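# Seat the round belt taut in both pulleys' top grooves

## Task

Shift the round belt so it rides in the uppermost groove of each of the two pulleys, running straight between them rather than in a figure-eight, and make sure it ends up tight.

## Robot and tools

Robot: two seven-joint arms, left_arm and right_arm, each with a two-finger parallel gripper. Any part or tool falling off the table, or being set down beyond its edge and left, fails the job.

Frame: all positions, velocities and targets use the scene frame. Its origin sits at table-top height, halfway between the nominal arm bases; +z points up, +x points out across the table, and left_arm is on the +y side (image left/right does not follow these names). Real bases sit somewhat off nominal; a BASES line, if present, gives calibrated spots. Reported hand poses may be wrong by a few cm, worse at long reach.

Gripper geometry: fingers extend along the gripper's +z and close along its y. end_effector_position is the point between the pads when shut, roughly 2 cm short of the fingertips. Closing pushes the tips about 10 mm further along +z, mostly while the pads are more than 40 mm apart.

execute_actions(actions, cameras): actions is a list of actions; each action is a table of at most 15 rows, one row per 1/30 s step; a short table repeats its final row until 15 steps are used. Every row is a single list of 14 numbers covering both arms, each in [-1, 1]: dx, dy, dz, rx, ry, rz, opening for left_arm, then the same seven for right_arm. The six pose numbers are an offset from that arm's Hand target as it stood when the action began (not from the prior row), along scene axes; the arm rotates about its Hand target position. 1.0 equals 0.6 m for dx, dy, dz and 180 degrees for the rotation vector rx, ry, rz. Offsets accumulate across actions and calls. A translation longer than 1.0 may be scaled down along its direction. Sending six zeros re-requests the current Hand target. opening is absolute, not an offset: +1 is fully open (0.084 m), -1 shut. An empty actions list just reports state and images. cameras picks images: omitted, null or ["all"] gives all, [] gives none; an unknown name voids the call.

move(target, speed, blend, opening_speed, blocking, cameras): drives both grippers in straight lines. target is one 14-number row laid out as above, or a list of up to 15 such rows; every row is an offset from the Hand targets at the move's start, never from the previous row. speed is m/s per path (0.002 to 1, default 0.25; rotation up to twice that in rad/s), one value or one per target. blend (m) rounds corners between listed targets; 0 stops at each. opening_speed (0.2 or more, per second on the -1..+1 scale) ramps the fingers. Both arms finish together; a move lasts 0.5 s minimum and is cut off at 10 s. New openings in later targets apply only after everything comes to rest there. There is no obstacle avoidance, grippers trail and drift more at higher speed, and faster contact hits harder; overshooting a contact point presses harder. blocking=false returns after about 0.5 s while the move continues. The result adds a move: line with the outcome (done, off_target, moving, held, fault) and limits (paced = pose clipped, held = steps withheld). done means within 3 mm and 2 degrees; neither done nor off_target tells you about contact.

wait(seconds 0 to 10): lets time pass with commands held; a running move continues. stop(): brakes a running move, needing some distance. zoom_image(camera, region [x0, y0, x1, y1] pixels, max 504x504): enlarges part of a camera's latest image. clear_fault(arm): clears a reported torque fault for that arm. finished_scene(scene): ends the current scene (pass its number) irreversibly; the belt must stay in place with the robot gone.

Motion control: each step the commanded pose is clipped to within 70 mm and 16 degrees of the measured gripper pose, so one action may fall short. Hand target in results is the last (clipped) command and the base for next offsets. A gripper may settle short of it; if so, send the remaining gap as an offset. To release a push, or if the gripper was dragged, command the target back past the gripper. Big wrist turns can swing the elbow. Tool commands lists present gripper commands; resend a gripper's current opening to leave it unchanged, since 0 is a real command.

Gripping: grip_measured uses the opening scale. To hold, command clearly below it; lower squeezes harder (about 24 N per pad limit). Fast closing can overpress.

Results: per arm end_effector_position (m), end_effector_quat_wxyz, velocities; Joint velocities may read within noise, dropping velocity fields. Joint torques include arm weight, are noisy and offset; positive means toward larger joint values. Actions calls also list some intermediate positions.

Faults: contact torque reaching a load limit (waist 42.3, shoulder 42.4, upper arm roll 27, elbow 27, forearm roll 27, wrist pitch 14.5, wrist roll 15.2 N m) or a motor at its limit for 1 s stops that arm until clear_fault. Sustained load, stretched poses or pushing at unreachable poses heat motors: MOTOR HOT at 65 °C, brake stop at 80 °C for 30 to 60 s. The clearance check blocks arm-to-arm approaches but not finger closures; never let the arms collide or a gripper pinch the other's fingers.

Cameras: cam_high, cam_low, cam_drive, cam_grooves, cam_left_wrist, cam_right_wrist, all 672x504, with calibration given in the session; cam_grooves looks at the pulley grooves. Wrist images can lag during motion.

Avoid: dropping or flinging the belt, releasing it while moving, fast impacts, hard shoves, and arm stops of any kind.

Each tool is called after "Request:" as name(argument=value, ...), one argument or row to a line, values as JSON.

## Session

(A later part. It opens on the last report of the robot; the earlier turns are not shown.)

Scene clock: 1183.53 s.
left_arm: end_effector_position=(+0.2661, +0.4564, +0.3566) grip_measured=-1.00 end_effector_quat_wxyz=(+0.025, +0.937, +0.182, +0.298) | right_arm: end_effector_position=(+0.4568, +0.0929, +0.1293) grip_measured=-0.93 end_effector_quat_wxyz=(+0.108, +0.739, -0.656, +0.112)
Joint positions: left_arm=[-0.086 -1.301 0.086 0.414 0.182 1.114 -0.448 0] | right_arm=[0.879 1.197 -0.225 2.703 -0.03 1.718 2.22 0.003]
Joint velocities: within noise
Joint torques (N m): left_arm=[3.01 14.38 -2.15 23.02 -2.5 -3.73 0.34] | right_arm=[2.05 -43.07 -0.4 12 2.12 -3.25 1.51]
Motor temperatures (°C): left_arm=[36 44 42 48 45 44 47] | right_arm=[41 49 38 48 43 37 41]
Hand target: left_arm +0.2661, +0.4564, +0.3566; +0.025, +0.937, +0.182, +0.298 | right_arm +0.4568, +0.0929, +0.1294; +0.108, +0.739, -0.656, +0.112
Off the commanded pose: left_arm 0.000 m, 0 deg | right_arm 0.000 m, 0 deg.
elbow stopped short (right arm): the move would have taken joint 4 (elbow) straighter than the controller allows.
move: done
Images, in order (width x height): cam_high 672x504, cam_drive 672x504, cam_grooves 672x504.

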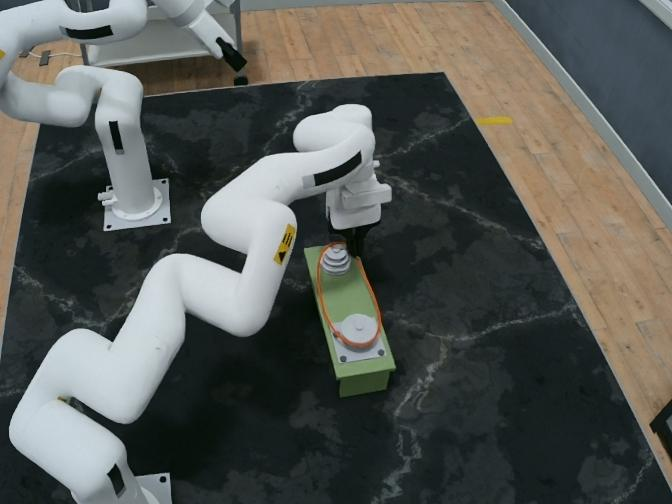

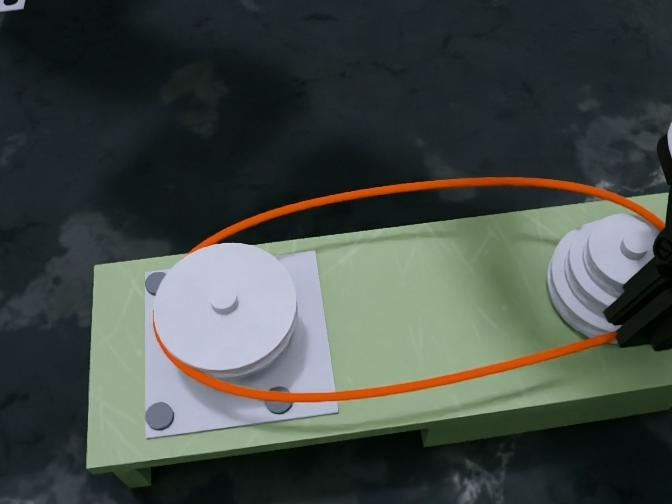

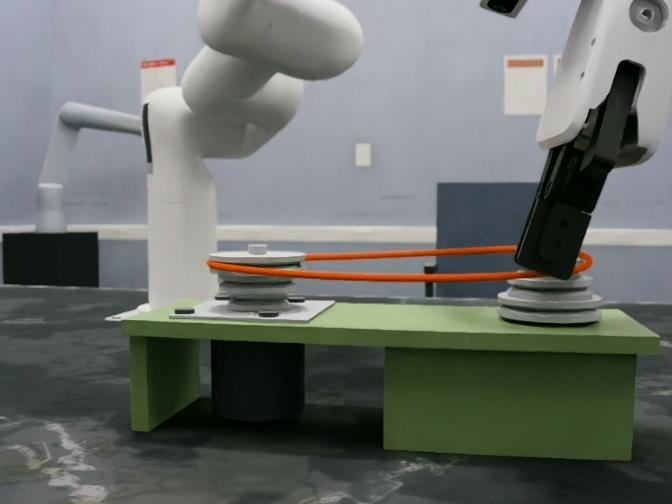

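Request:
move(
  target=[0,0,0,0,0,0,-1,-0.007,0.0,0,0,-0.06,0,-1],
  speed=0.03,
  cameras=["cam_grooves","cam_drive","cam_high"],
)

Request:
zoom_image(
  camera="cam_grooves",
  region=[380, 150, 660, 350],
)

Request:
zoom_image(
  camera="cam_drive",
  region=[472, 150, 672, 350],
)

Request:
zoom_image(
  camera="cam_high",
  region=[290, 210, 410, 380],
)

Scene clock: 1192.83 s.
left_arm: end_effector_position=(+0.2661, +0.4564, +0.3566) grip_measured=-1.00 end_effector_quat_wxyz=(+0.025, +0.937, +0.182, +0.298) | right_arm: end_effector_position=(+0.4526, +0.0929, +0.1294) grip_measured=-0.93 end_effector_quat_wxyz=(+0.046, +0.725, -0.663, +0.181)
Joint positions: left_arm=[-0.086 -1.301 0.086 0.414 0.182 1.114 -0.448 0] | right_arm=[1.035 0.878 -0.299 2.075 -0.141 1.314 2.35 0.003]
Joint velocities: within noise
Joint torques (N m): left_arm=[3.22 14.08 -2.03 23.26 -2.62 -3.67 0.41] | right_arm=[7.33 -42.89 -5.66 9.74 -2.02 -2.73 1.56]
Motor temperatures (°C): left_arm=[36 44 42 48 45 44 47] | right_arm=[41 49 38 47 43 37 41]
Hand target: left_arm +0.2661, +0.4564, +0.3566; +0.025, +0.937, +0.182, +0.298 | right_arm +0.4526, +0.0929, +0.1294; +0.046, +0.725, -0.663, +0.181
Off the commanded pose: left_arm 0.000 m, 0 deg | right_arm 0.000 m, 0 deg.
move: done
Images, in order (width x height): cam_high 672x504, cam_drive 672x504, cam_grooves 672x504.

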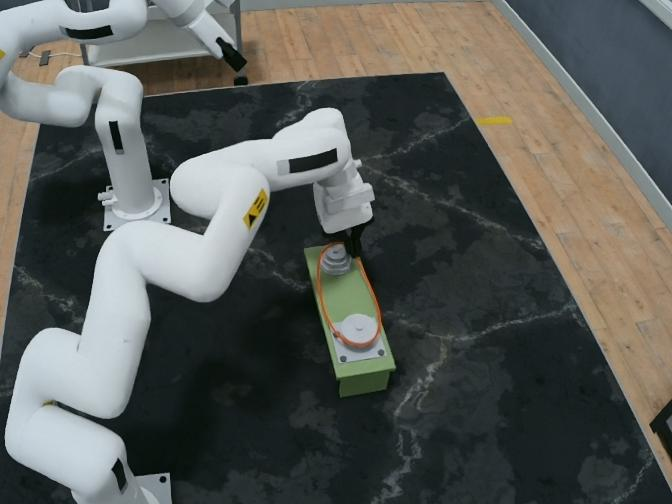

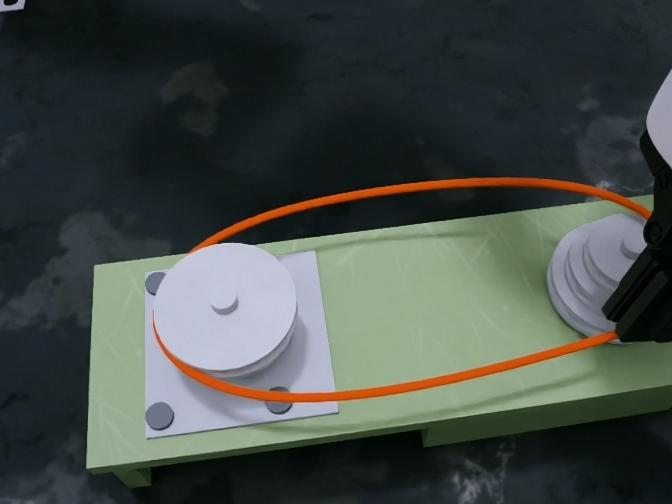

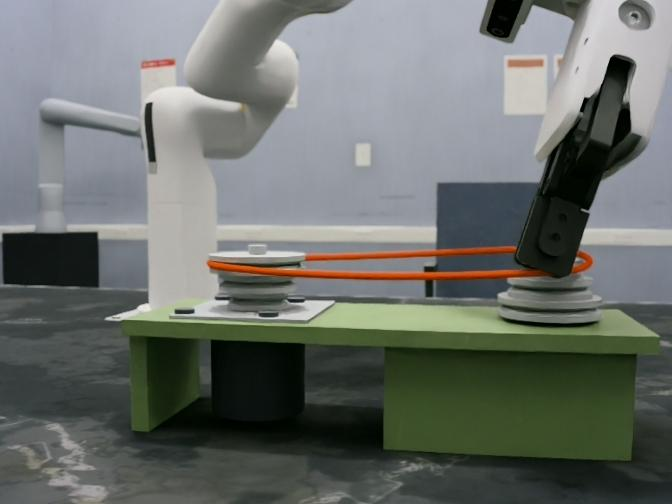

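Scaled by 1.800 from the camera's 672x504 image, which has a finer 960x720 frame.

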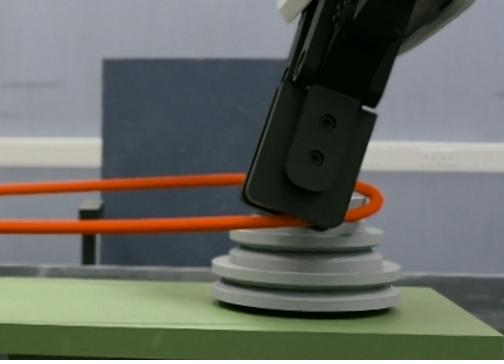

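Scaled by 2.520 from the camera's 672x504 image, which has a finer 960x720 frame.

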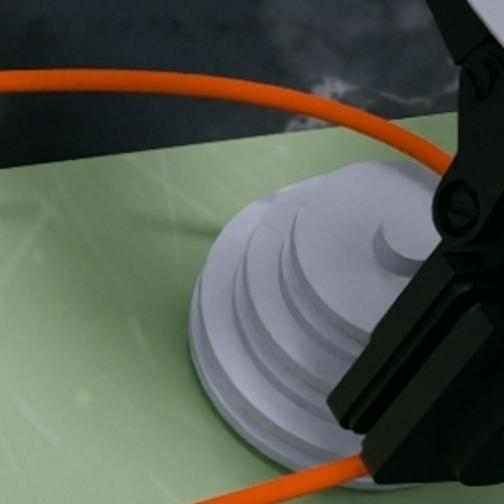

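Scaled by 2.965 from the camera's 672x504 image, which has a finer 960x720 frame.

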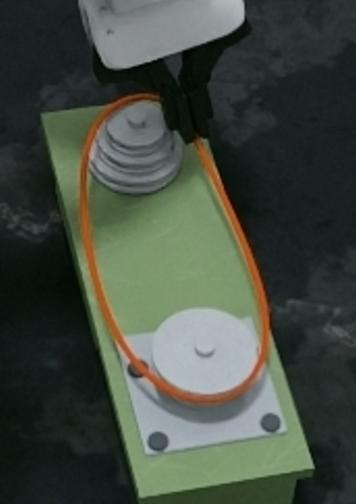

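Request:
move(
  target=[0,0,0,0,0,0,-1,-0.004,-0.007,0,0,-0.02,0,-1],
  speed=0.03,
  cameras=["cam_grooves","cam_drive","cam_high"],
)

Request:
zoom_image(
  camera="cam_grooves",
  region=[380, 150, 660, 350],
)

Request:
zoom_image(
  camera="cam_drive",
  region=[472, 150, 672, 350],
)

Request:
zoom_image(
  camera="cam_high",
  region=[290, 210, 410, 380],
)

Scene clock: 1200.13 s.
left_arm: end_effector_position=(+0.2661, +0.4564, +0.3566) grip_measured=-1.00 end_effector_quat_wxyz=(+0.025, +0.937, +0.182, +0.298) | right_arm: end_effector_position=(+0.4502, +0.0887, +0.1294) grip_measured=-0.93 end_effector_quat_wxyz=(+0.025, +0.719, -0.664, +0.204)
Joint positions: left_arm=[-0.086 -1.301 0.086 0.414 0.182 1.114 -0.448 0] | right_arm=[1.08 0.817 -0.326 1.945 -0.186 1.22 2.403 0.003]
Joint velocities: within noise
Joint torques (N m): left_arm=[2.83 14.34 -1.99 23.09 -2.45 -3.77 0.27] | right_arm=[8.34 -38.07 -3.72 7.8 -1.27 -2.41 1.49]
Motor temperatures (°C): left_arm=[36 44 42 48 45 44 47] | right_arm=[41 49 38 47 43 37 41]
Hand target: left_arm +0.2661, +0.4564, +0.3566; +0.025, +0.937, +0.182, +0.298 | right_arm +0.4502, +0.0887, +0.1294; +0.025, +0.719, -0.664, +0.204
Off the commanded pose: left_arm 0.000 m, 0 deg | right_arm 0.000 m, 0 deg.
move: done
Images, in order (width x height): cam_high 672x504, cam_drive 672x504, cam_grooves 672x504.

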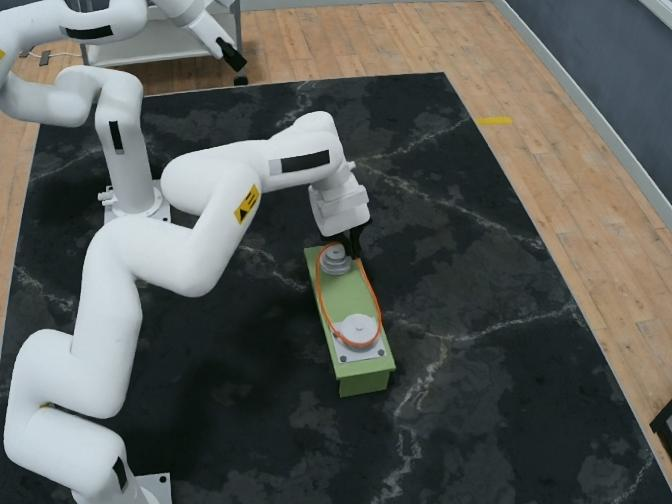

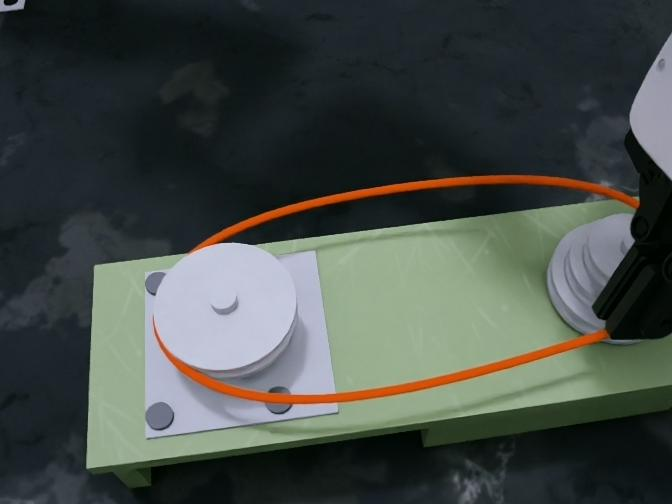

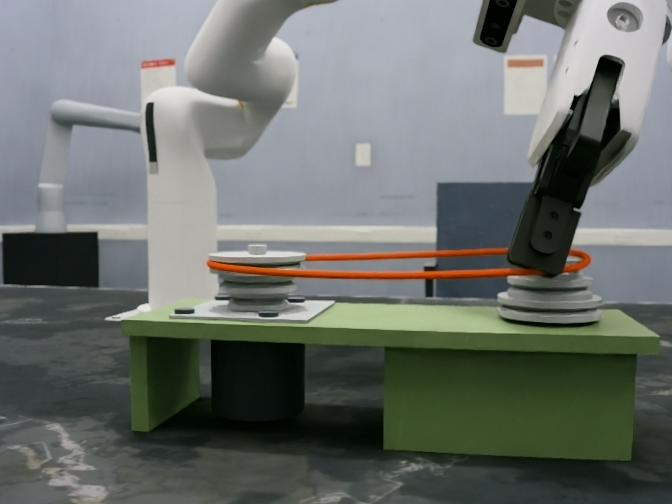

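Scaled by 1.800 from the camera's 672x504 image, which has a finer 960x720 frame.

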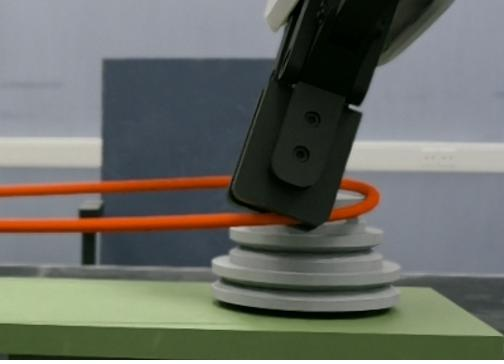

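Scaled by 2.520 from the camera's 672x504 image, which has a finer 960x720 frame.

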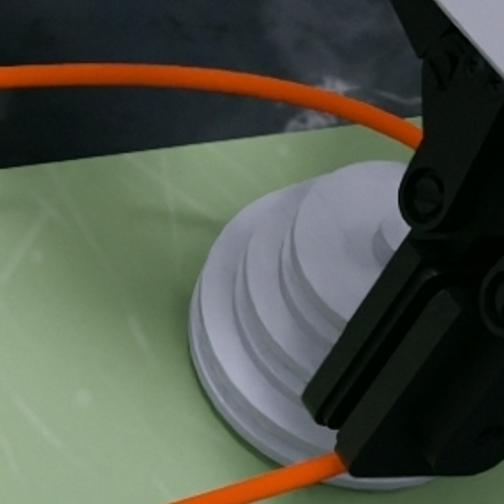

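Scaled by 2.965 from the camera's 672x504 image, which has a finer 960x720 frame.

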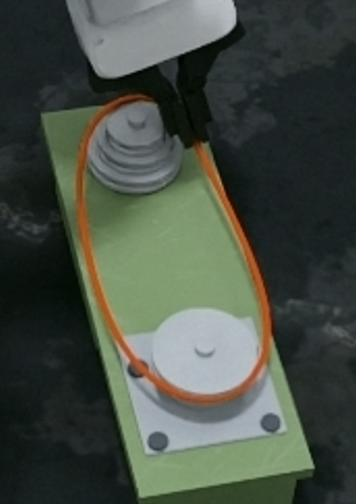

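Request:
move(
  target=[0,0,0,0,0,0,-1,-0.004,-0.002,0.001,0,-0.045,0,-1],
  speed=0.03,
  cameras=["cam_grooves","cam_drive","cam_high"],
)

Request:
zoom_image(
  camera="cam_grooves",
  region=[380, 150, 660, 350],
)

Request:
zoom_image(
  camera="cam_drive",
  region=[472, 150, 672, 350],
)

Request:
zoom_image(
  camera="cam_high",
  region=[290, 210, 410, 380],
)

Scene clock: 1207.90 s.
left_arm: end_effector_position=(+0.2661, +0.4564, +0.3566) grip_measured=-1.00 end_effector_quat_wxyz=(+0.025, +0.937, +0.182, +0.298) | right_arm: end_effector_position=(+0.4478, +0.0874, +0.1299) grip_measured=-0.93 end_effector_quat_wxyz=(-0.022, +0.703, -0.664, +0.254)
Joint positions: left_arm=[-0.086 -1.301 0.086 0.414 0.182 1.114 -0.448 0] | right_arm=[1.175 0.749 -0.389 1.774 -0.291 1.071 2.536 0.003]
Joint velocities: within noise
Joint torques (N m): left_arm=[2.98 14.12 -2.03 23.09 -2.74 -3.57 0.36] | right_arm=[10.04 -37.79 -2.56 8.06 -1 -2.67 1.72]
Motor temperatures (°C): left_arm=[36 44 42 48 45 44 47] | right_arm=[41 49 38 46 43 37 41]
Hand target: left_arm +0.2661, +0.4564, +0.3566; +0.025, +0.937, +0.182, +0.298 | right_arm +0.4478, +0.0875, +0.1300; -0.022, +0.703, -0.664, +0.254
Off the commanded pose: left_arm 0.000 m, 0 deg | right_arm 0.000 m, 0 deg.
move: done
Images, in order (width x height): cam_high 672x504, cam_drive 672x504, cam_grooves 672x504.

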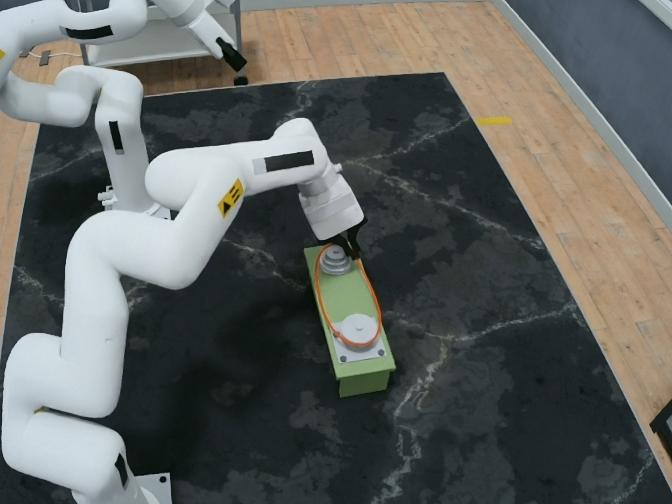

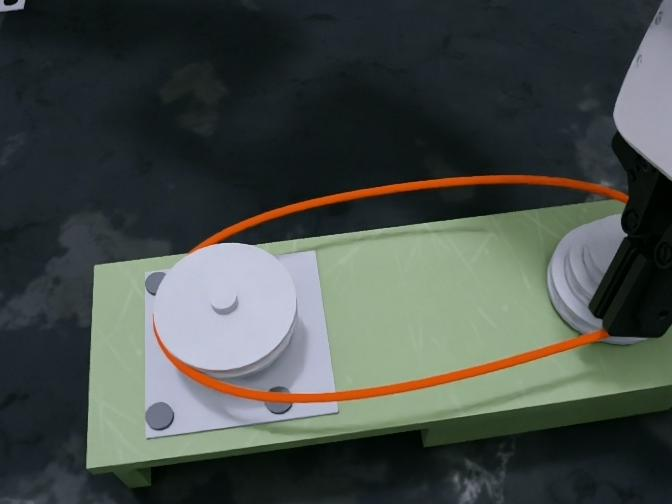

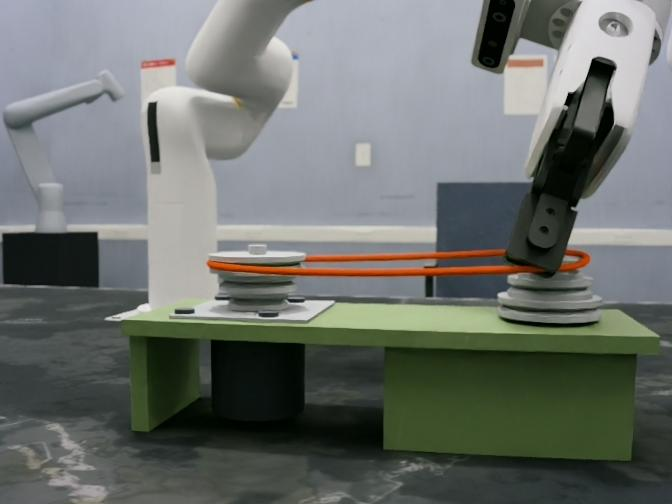

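Scaled by 1.800 from the camera's 672x504 image, which has a finer 960x720 frame.

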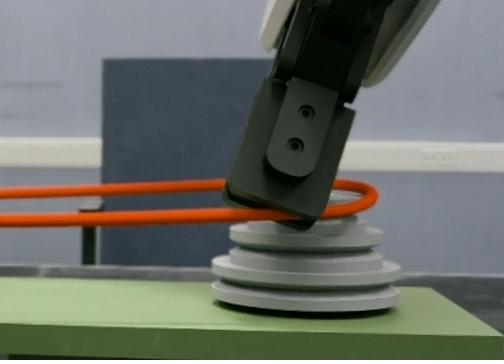

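Scaled by 2.520 from the camera's 672x504 image, which has a finer 960x720 frame.

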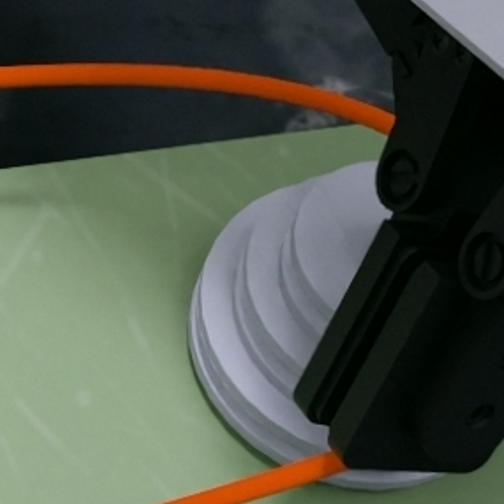

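Scaled by 2.965 from the camera's 672x504 image, which has a finer 960x720 frame.

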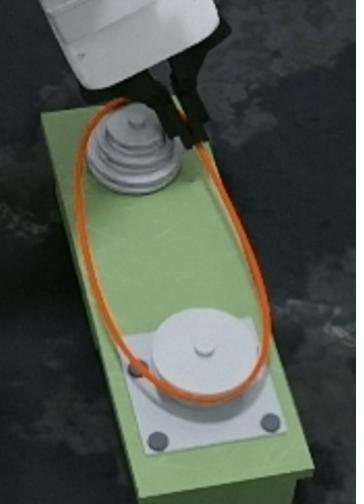

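Request:
move(
  target=[0,0,0,0,0,0,-1,-0.005,-0.004,0.001,0,-0.045,0,-1],
  speed=0.03,
  cameras=["cam_grooves","cam_drive","cam_high"],
)

Request:
zoom_image(
  camera="cam_grooves",
  region=[380, 150, 660, 350],
)

Request:
zoom_image(
  camera="cam_drive",
  region=[472, 150, 672, 350],
)

Request:
zoom_image(
  camera="cam_high",
  region=[290, 210, 410, 380],
)

Scene clock: 1216.47 s.
left_arm: end_effector_position=(+0.2661, +0.4564, +0.3566) grip_measured=-1.00 end_effector_quat_wxyz=(+0.025, +0.937, +0.182, +0.298) | right_arm: end_effector_position=(+0.4448, +0.0851, +0.1306) grip_measured=-0.93 end_effector_quat_wxyz=(-0.069, +0.683, -0.661, +0.303)
Joint positions: left_arm=[-0.086 -1.301 0.086 0.414 0.182 1.114 -0.448 0] | right_arm=[1.275 0.708 -0.464 1.637 -0.413 0.952 2.692 0.003]
Joint velocities: within noise
Joint torques (N m): left_arm=[2.88 14.26 -2.01 23.05 -2.53 -3.69 0.37] | right_arm=[8.45 -32.27 -2.87 5.36 -0.87 -2.46 1.42]
Motor temperatures (°C): left_arm=[36 44 42 48 45 44 47] | right_arm=[41 49 38 46 43 37 41]
Hand target: left_arm +0.2661, +0.4564, +0.3566; +0.025, +0.937, +0.182, +0.298 | right_arm +0.4448, +0.0851, +0.1306; -0.069, +0.683, -0.661, +0.303
Off the commanded pose: left_arm 0.000 m, 0 deg | right_arm 0.000 m, 0 deg.
move: done
Images, in order (width x height): cam_high 672x504, cam_drive 672x504, cam_grooves 672x504.

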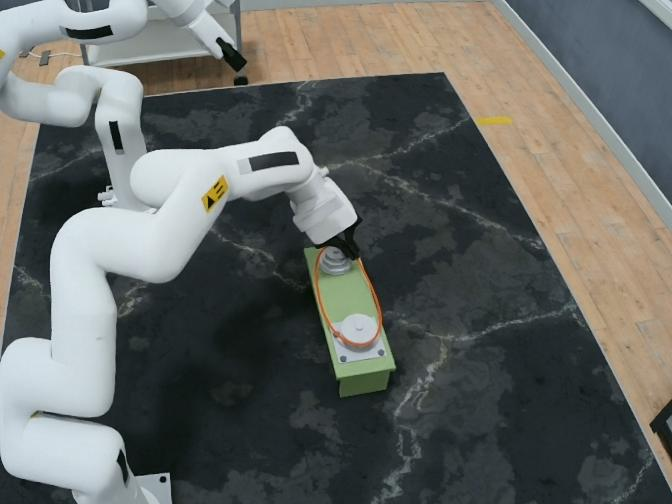

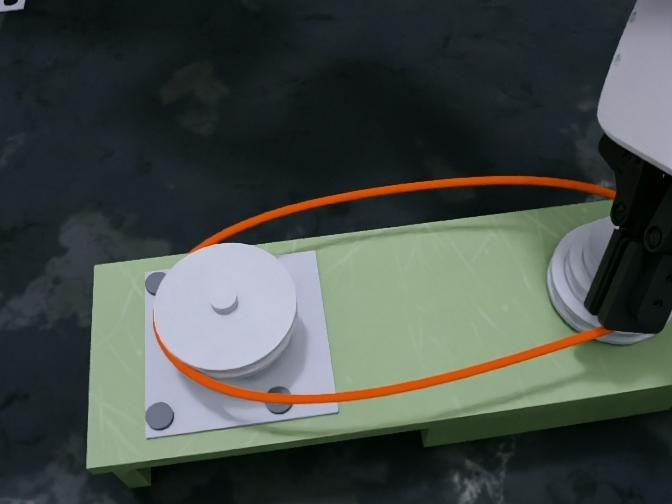

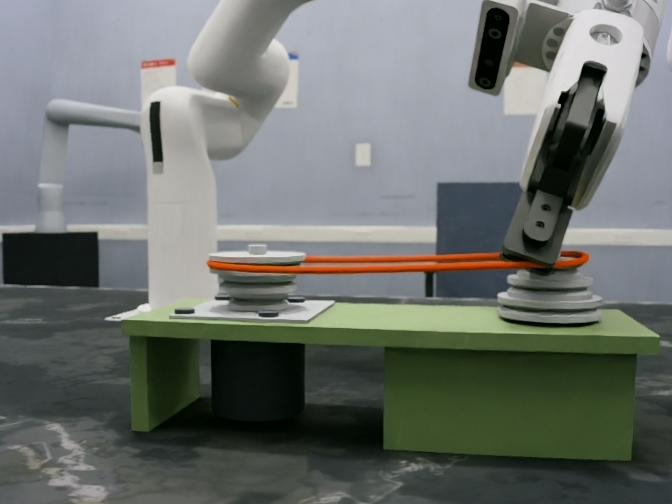

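Scaled by 1.800 from the camera's 672x504 image, which has a finer 960x720 frame.

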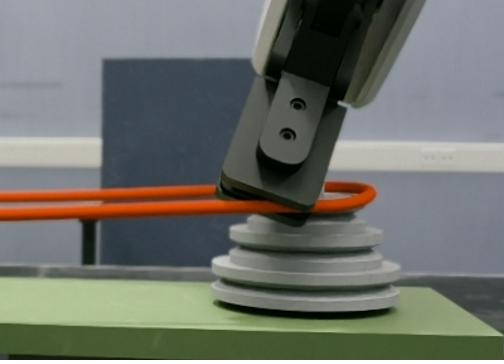

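Scaled by 2.520 from the camera's 672x504 image, which has a finer 960x720 frame.

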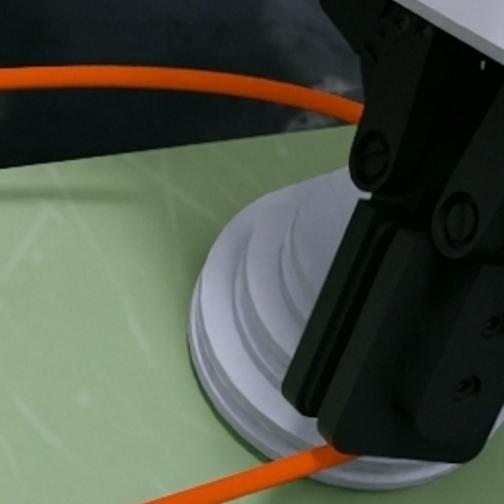

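Scaled by 2.965 from the camera's 672x504 image, which has a finer 960x720 frame.

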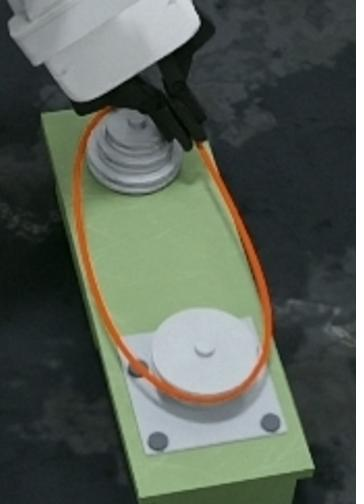

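Request:
move(
  target=[0,0,0,0,0,0,-1,0.001,-0.006,-0.006,0,0,0,-1],
  speed=0.02,
  cameras=["cam_grooves","cam_drive","cam_high"],
)

Request:
zoom_image(
  camera="cam_grooves",
  region=[480, 210, 620, 310],
)

Request:
zoom_image(
  camera="cam_drive",
  region=[472, 150, 672, 350],
)

Request:
zoom_image(
  camera="cam_high",
  region=[290, 210, 410, 380],
)

Scene clock: 1223.53 s.
left_arm: end_effector_position=(+0.2661, +0.4564, +0.3566) grip_measured=-1.00 end_effector_quat_wxyz=(+0.025, +0.937, +0.182, +0.298) | right_arm: end_effector_position=(+0.4453, +0.0816, +0.1271) grip_measured=-0.93 end_effector_quat_wxyz=(-0.069, +0.683, -0.661, +0.303)
Joint positions: left_arm=[-0.086 -1.301 0.086 0.414 0.182 1.114 -0.448 0] | right_arm=[1.275 0.705 -0.467 1.619 -0.416 0.937 2.696 0.003]
Joint velocities: within noise
Joint torques (N m): left_arm=[2.7 14.27 -1.9 22.98 -2.37 -3.68 0.31] | right_arm=[-0.59 -31.75 0.57 5.96 -0.48 -3.45 1.53]
Motor temperatures (°C): left_arm=[36 44 42 48 45 44 47] | right_arm=[41 49 38 46 42 37 41]
Hand target: left_arm +0.2661, +0.4564, +0.3566; +0.025, +0.937, +0.182, +0.298 | right_arm +0.4454, +0.0815, +0.1270; -0.069, +0.683, -0.661, +0.303
Off the commanded pose: left_arm 0.000 m, 0 deg | right_arm 0.000 m, 0 deg.
move: done
Images, in order (width x height): cam_high 672x504, cam_drive 672x504, cam_grooves 672x504.

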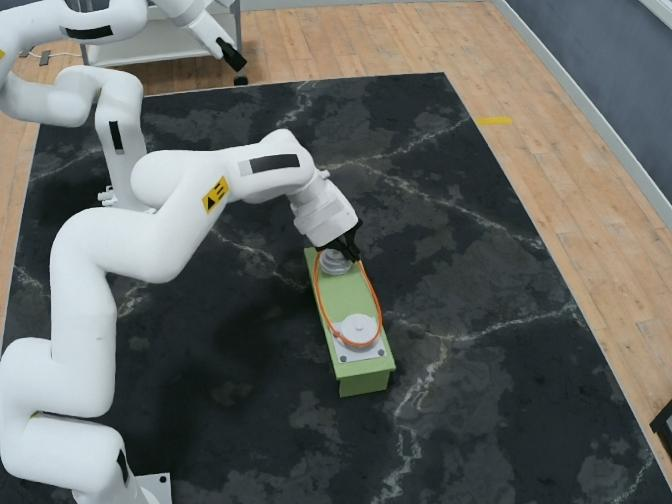

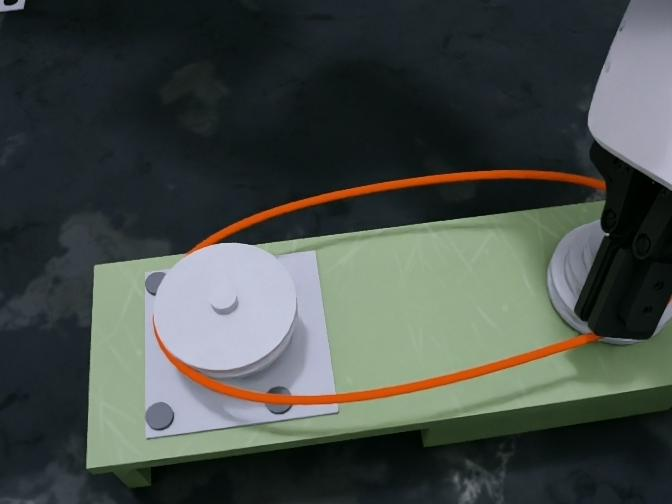

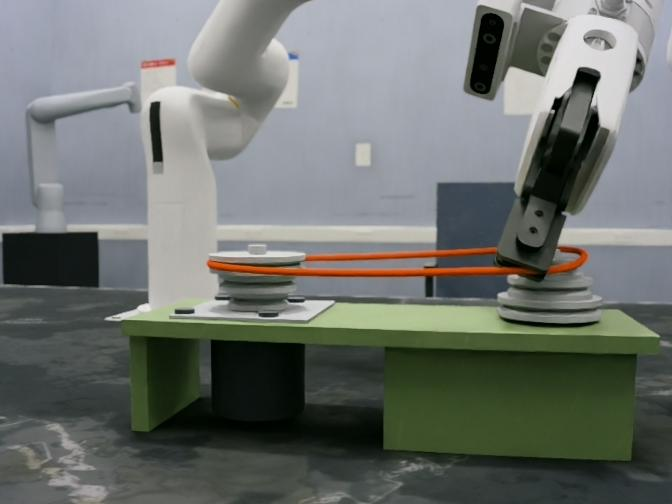

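Scaled by 3.600 from the camera's 672x504 image, which has a finer 960x720 frame.

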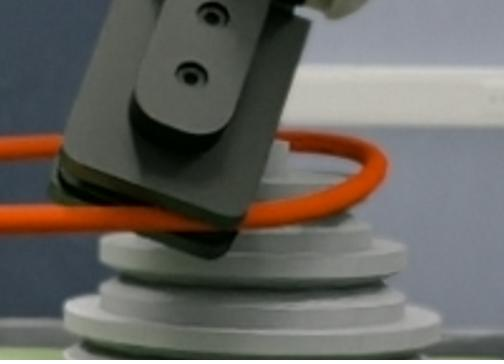

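Scaled by 2.520 from the camera's 672x504 image, which has a finer 960x720 frame.

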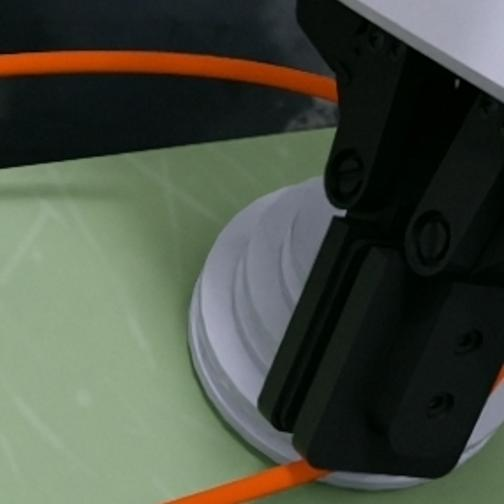

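Scaled by 2.965 from the camera's 672x504 image, which has a finer 960x720 frame.

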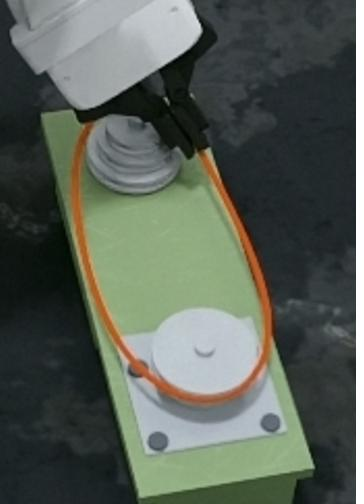

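Request:
move(
  target=[0,0,0,0,0,0,-1,-0.004,0.012,0.0005,0,0,0,-1],
  speed=0.02,
  cameras=["cam_grooves","cam_drive","cam_high"],
)

Request:
zoom_image(
  camera="cam_grooves",
  region=[480, 210, 620, 310],
)

Request:
zoom_image(
  camera="cam_high",
  region=[300, 220, 390, 290],
)

Scene clock: 1230.47 s.
left_arm: end_effector_position=(+0.2661, +0.4564, +0.3566) grip_measured=-1.00 end_effector_quat_wxyz=(+0.025, +0.937, +0.182, +0.298) | right_arm: end_effector_position=(+0.4658, +0.0659, +0.1394) grip_measured=-0.93 end_effector_quat_wxyz=(-0.070, +0.664, -0.672, +0.320)
Joint positions: left_arm=[-0.086 -1.301 0.086 0.414 0.182 1.114 -0.448 0] | right_arm=[1.276 0.717 -0.516 1.643 -0.411 0.952 2.698 0.003]
Joint velocities: within noise
Joint torques (N m): left_arm=[3.01 14.3 -1.96 23.04 -2.54 -3.69 0.36] | right_arm=[2.05 -34.1 -12.51 14.61 0.85 -1.67 0.03]
Motor temperatures (°C): left_arm=[36 44 42 48 45 44 47] | right_arm=[41 48 38 46 43 37 41]
Hand target: left_arm +0.2661, +0.4564, +0.3566; +0.025, +0.937, +0.182, +0.298 | right_arm +0.4658, +0.0659, +0.1394; -0.070, +0.664, -0.672, +0.320 (not the last commanded pose)
Tool commands: left_gripper/opening=-1.0 right_gripper/opening=-1.0
Off the commanded pose: left_arm 0.000 m, 0 deg | right_arm 0.034 m, 3 deg.
TORQUE FAULT: the external load on joint 3 (upper arm roll) of the right arm reached its load limit, and that arm stopped. The contact can be on any part of that arm beyond that joint, not only on its tool. A torque fault puts only its own arm into a fault stop. That arm's remaining commands of this call were not run. The hold on joint 3 (upper arm roll) of that arm was moved back by the arm itself, up to 3 degrees, as the stop began. That arm is still stopped at the end of this call. While its stop runs, that arm, its gripper or tool too, takes no new command.
CLEAR FAULT: the right arm stays stopped (state 4) until you call clear_fault(arm="right_arm").
End effector pose when the fault began: right_arm: position (+0.4445, +0.0866, +0.1277), quat_wxyz (-0.069, +0.682, -0.662, +0.304)
Joint positions when the fault began: right_arm=[1.276 0.717 -0.464 1.643 -0.411 0.952 2.698 0.003]
move: fault (right_arm)
Images, in order (width x height): cam_high 672x504, cam_drive 672x504, cam_grooves 672x504.

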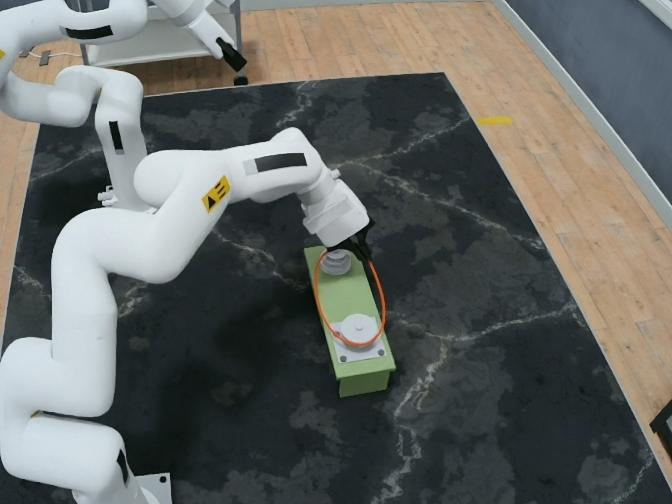

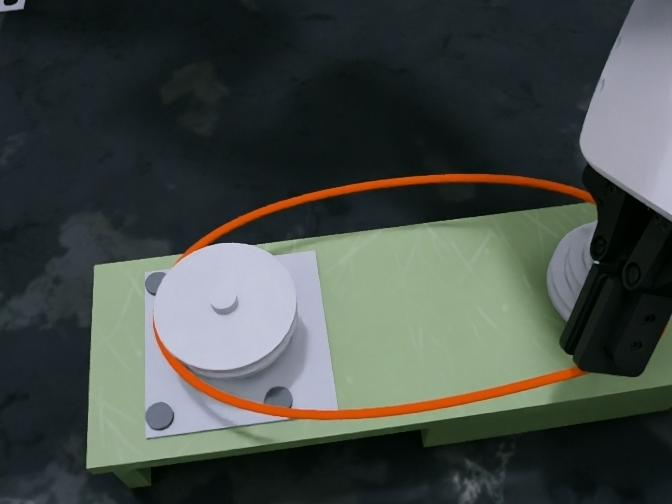

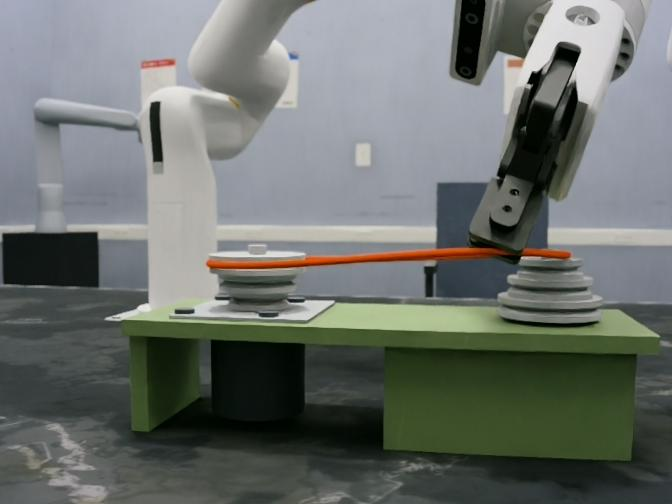

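Scaled by 3.600 from the camera's 672x504 image, which has a finer 960x720 frame.

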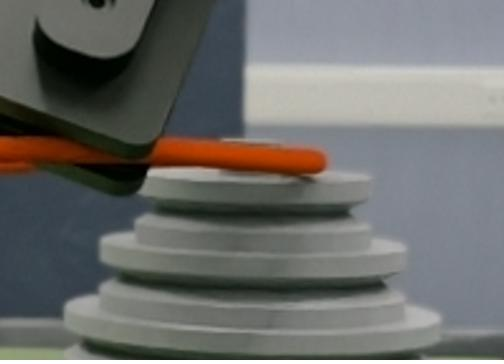

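Scaled by 5.600 from the camera's 672x504 image, which has a finer 960x720 frame.

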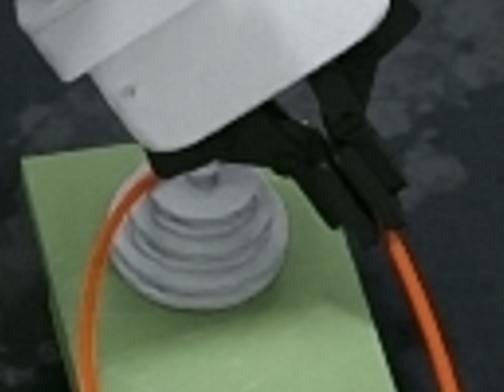

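Request:
clear_fault(
  arm="right_arm",
  cameras=[],
)

Request:
move(
  target=[0,0,0,0,0,0,-1,0.006,0,0,0,0.12,0,-1],
  speed=0.06,
  cameras=["cam_grooves","cam_drive","cam_high"],
)

Request:
zoom_image(
  camera="cam_grooves",
  region=[380, 150, 660, 350],
)

Request:
zoom_image(
  camera="cam_grooves",
  region=[100, 180, 340, 330],
)

Scene clock: 1235.13 s.
left_arm: end_effector_position=(+0.2661, +0.4564, +0.3566) grip_measured=-1.00 end_effector_quat_wxyz=(+0.025, +0.937, +0.182, +0.298) | right_arm: end_effector_position=(+0.4658, +0.0659, +0.1394) grip_measured=-0.93 end_effector_quat_wxyz=(-0.070, +0.664, -0.672, +0.320)
Joint positions: left_arm=[-0.086 -1.301 0.086 0.414 0.182 1.114 -0.448 0] | right_arm=[1.276 0.717 -0.516 1.643 -0.411 0.952 2.698 0.003]
Joint velocities: within noise
Joint torques (N m): left_arm=[2.61 14.08 -1.95 22.98 -2.42 -3.73 0.36] | right_arm=[2.06 -34.5 -12.39 14.43 0.64 -1.65 0]
Motor temperatures (°C): left_arm=[36 44 42 48 45 44 47] | right_arm=[41 48 39 46 42 37 41]
Hand target: left_arm +0.2661, +0.4564, +0.3566; +0.025, +0.937, +0.182, +0.298 | right_arm +0.4658, +0.0659, +0.1394; -0.070, +0.664, -0.672, +0.320 (not the last commanded pose)
Tool commands: left_gripper/opening=-1.0 right_gripper/opening=-1.0
Off the commanded pose: left_arm 0.000 m, 0 deg | right_arm 0.034 m, 3 deg.
TORQUE FAULT, CONTINUED: the right arm's stop, for the torque fault of joint 3 (upper arm roll) that an earlier result reported, is over. The call counts as one of the actions that you can send in this scene. The hold on joint 3 (upper arm roll) of that arm was moved back by the arm itself, up to 3 degrees, as the stop began. That arm's target is now where it stood when the stop ended, not its last command. That arm's gripper keeps its grip as last carried out, and that arm accepts commands again: back off and push less far.
CLEAR FAULT: your call cleared the right arm's torque fault. If a joint's load stays at its limit, that arm stops again at once.
No camera images: "cameras" was empty.

Scene clock: 1238.77 s.
left_arm: end_effector_position=(+0.2661, +0.4564, +0.3566) grip_measured=-1.00 end_effector_quat_wxyz=(+0.025, +0.937, +0.182, +0.298) | right_arm: end_effector_position=(+0.4694, +0.0659, +0.1394) grip_measured=-0.93 end_effector_quat_wxyz=(+0.057, +0.712, -0.673, +0.190)
Joint positions: left_arm=[-0.086 -1.301 0.086 0.414 0.182 1.114 -0.448 0] | right_arm=[1.02 0.867 -0.341 2.07 -0.131 1.338 2.328 0.003]
Joint velocities: within noise
Joint torques (N m): left_arm=[2.74 14.33 -1.97 22.94 -2.28 -3.64 0.45] | right_arm=[-5.14 -32.08 -3.64 18.68 2.05 -0.07 -1.37]
Motor temperatures (°C): left_arm=[36 44 42 48 45 44 47] | right_arm=[41 48 39 47 42 37 41]
Hand target: left_arm +0.2661, +0.4564, +0.3566; +0.025, +0.937, +0.182, +0.298 | right_arm +0.4694, +0.0659, +0.1394; +0.057, +0.712, -0.673, +0.190
Off the commanded pose: left_arm 0.000 m, 0 deg | right_arm 0.000 m, 0 deg.
move: done
Images, in order (width x height): cam_high 672x504, cam_drive 672x504, cam_grooves 672x504.

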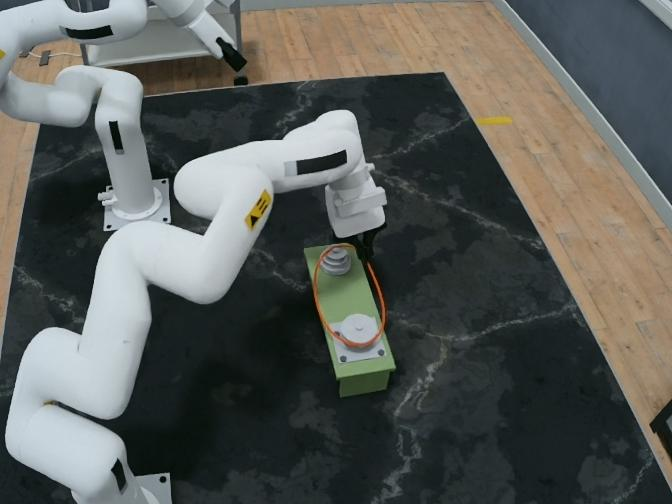

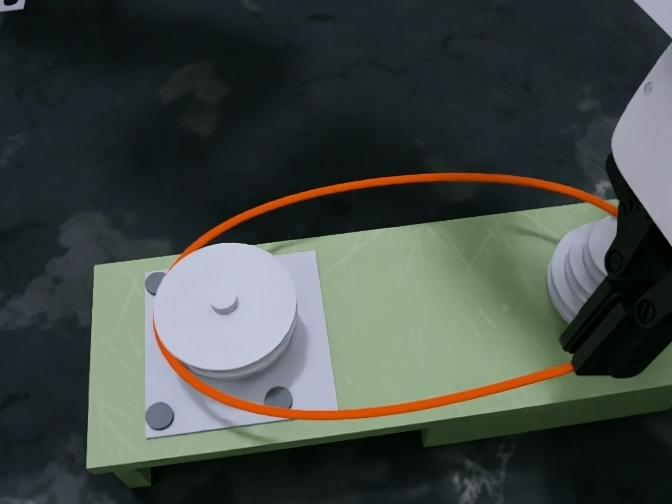

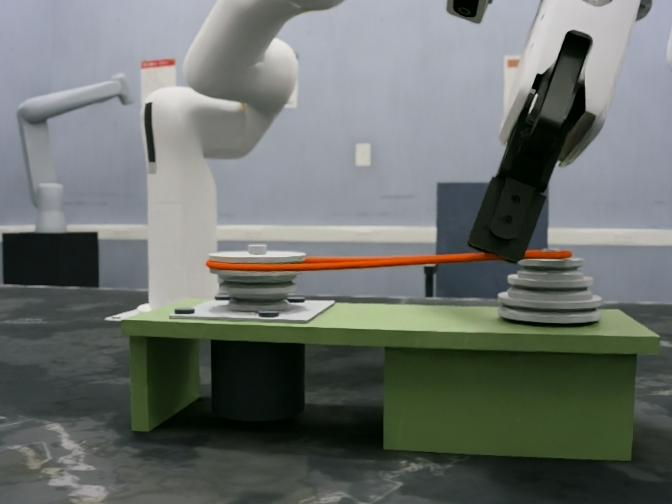

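Scaled by 1.800 from the camera's 672x504 image, which has a finer 960x720 frame.

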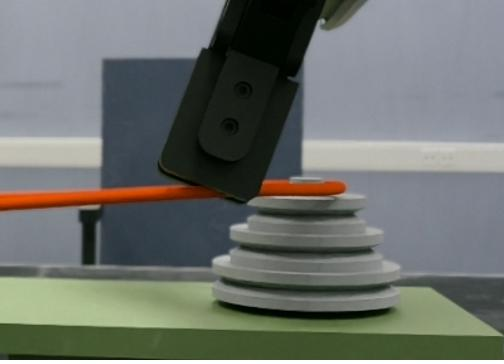

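Scaled by 2.100 from the camera's 672x504 image, which has a finer 960x720 frame.

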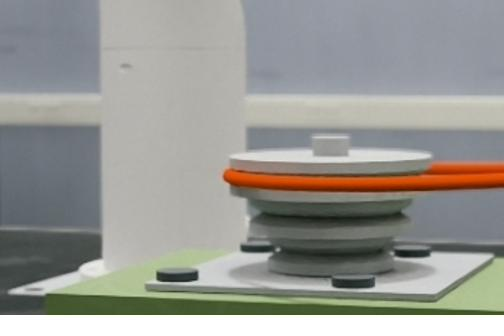

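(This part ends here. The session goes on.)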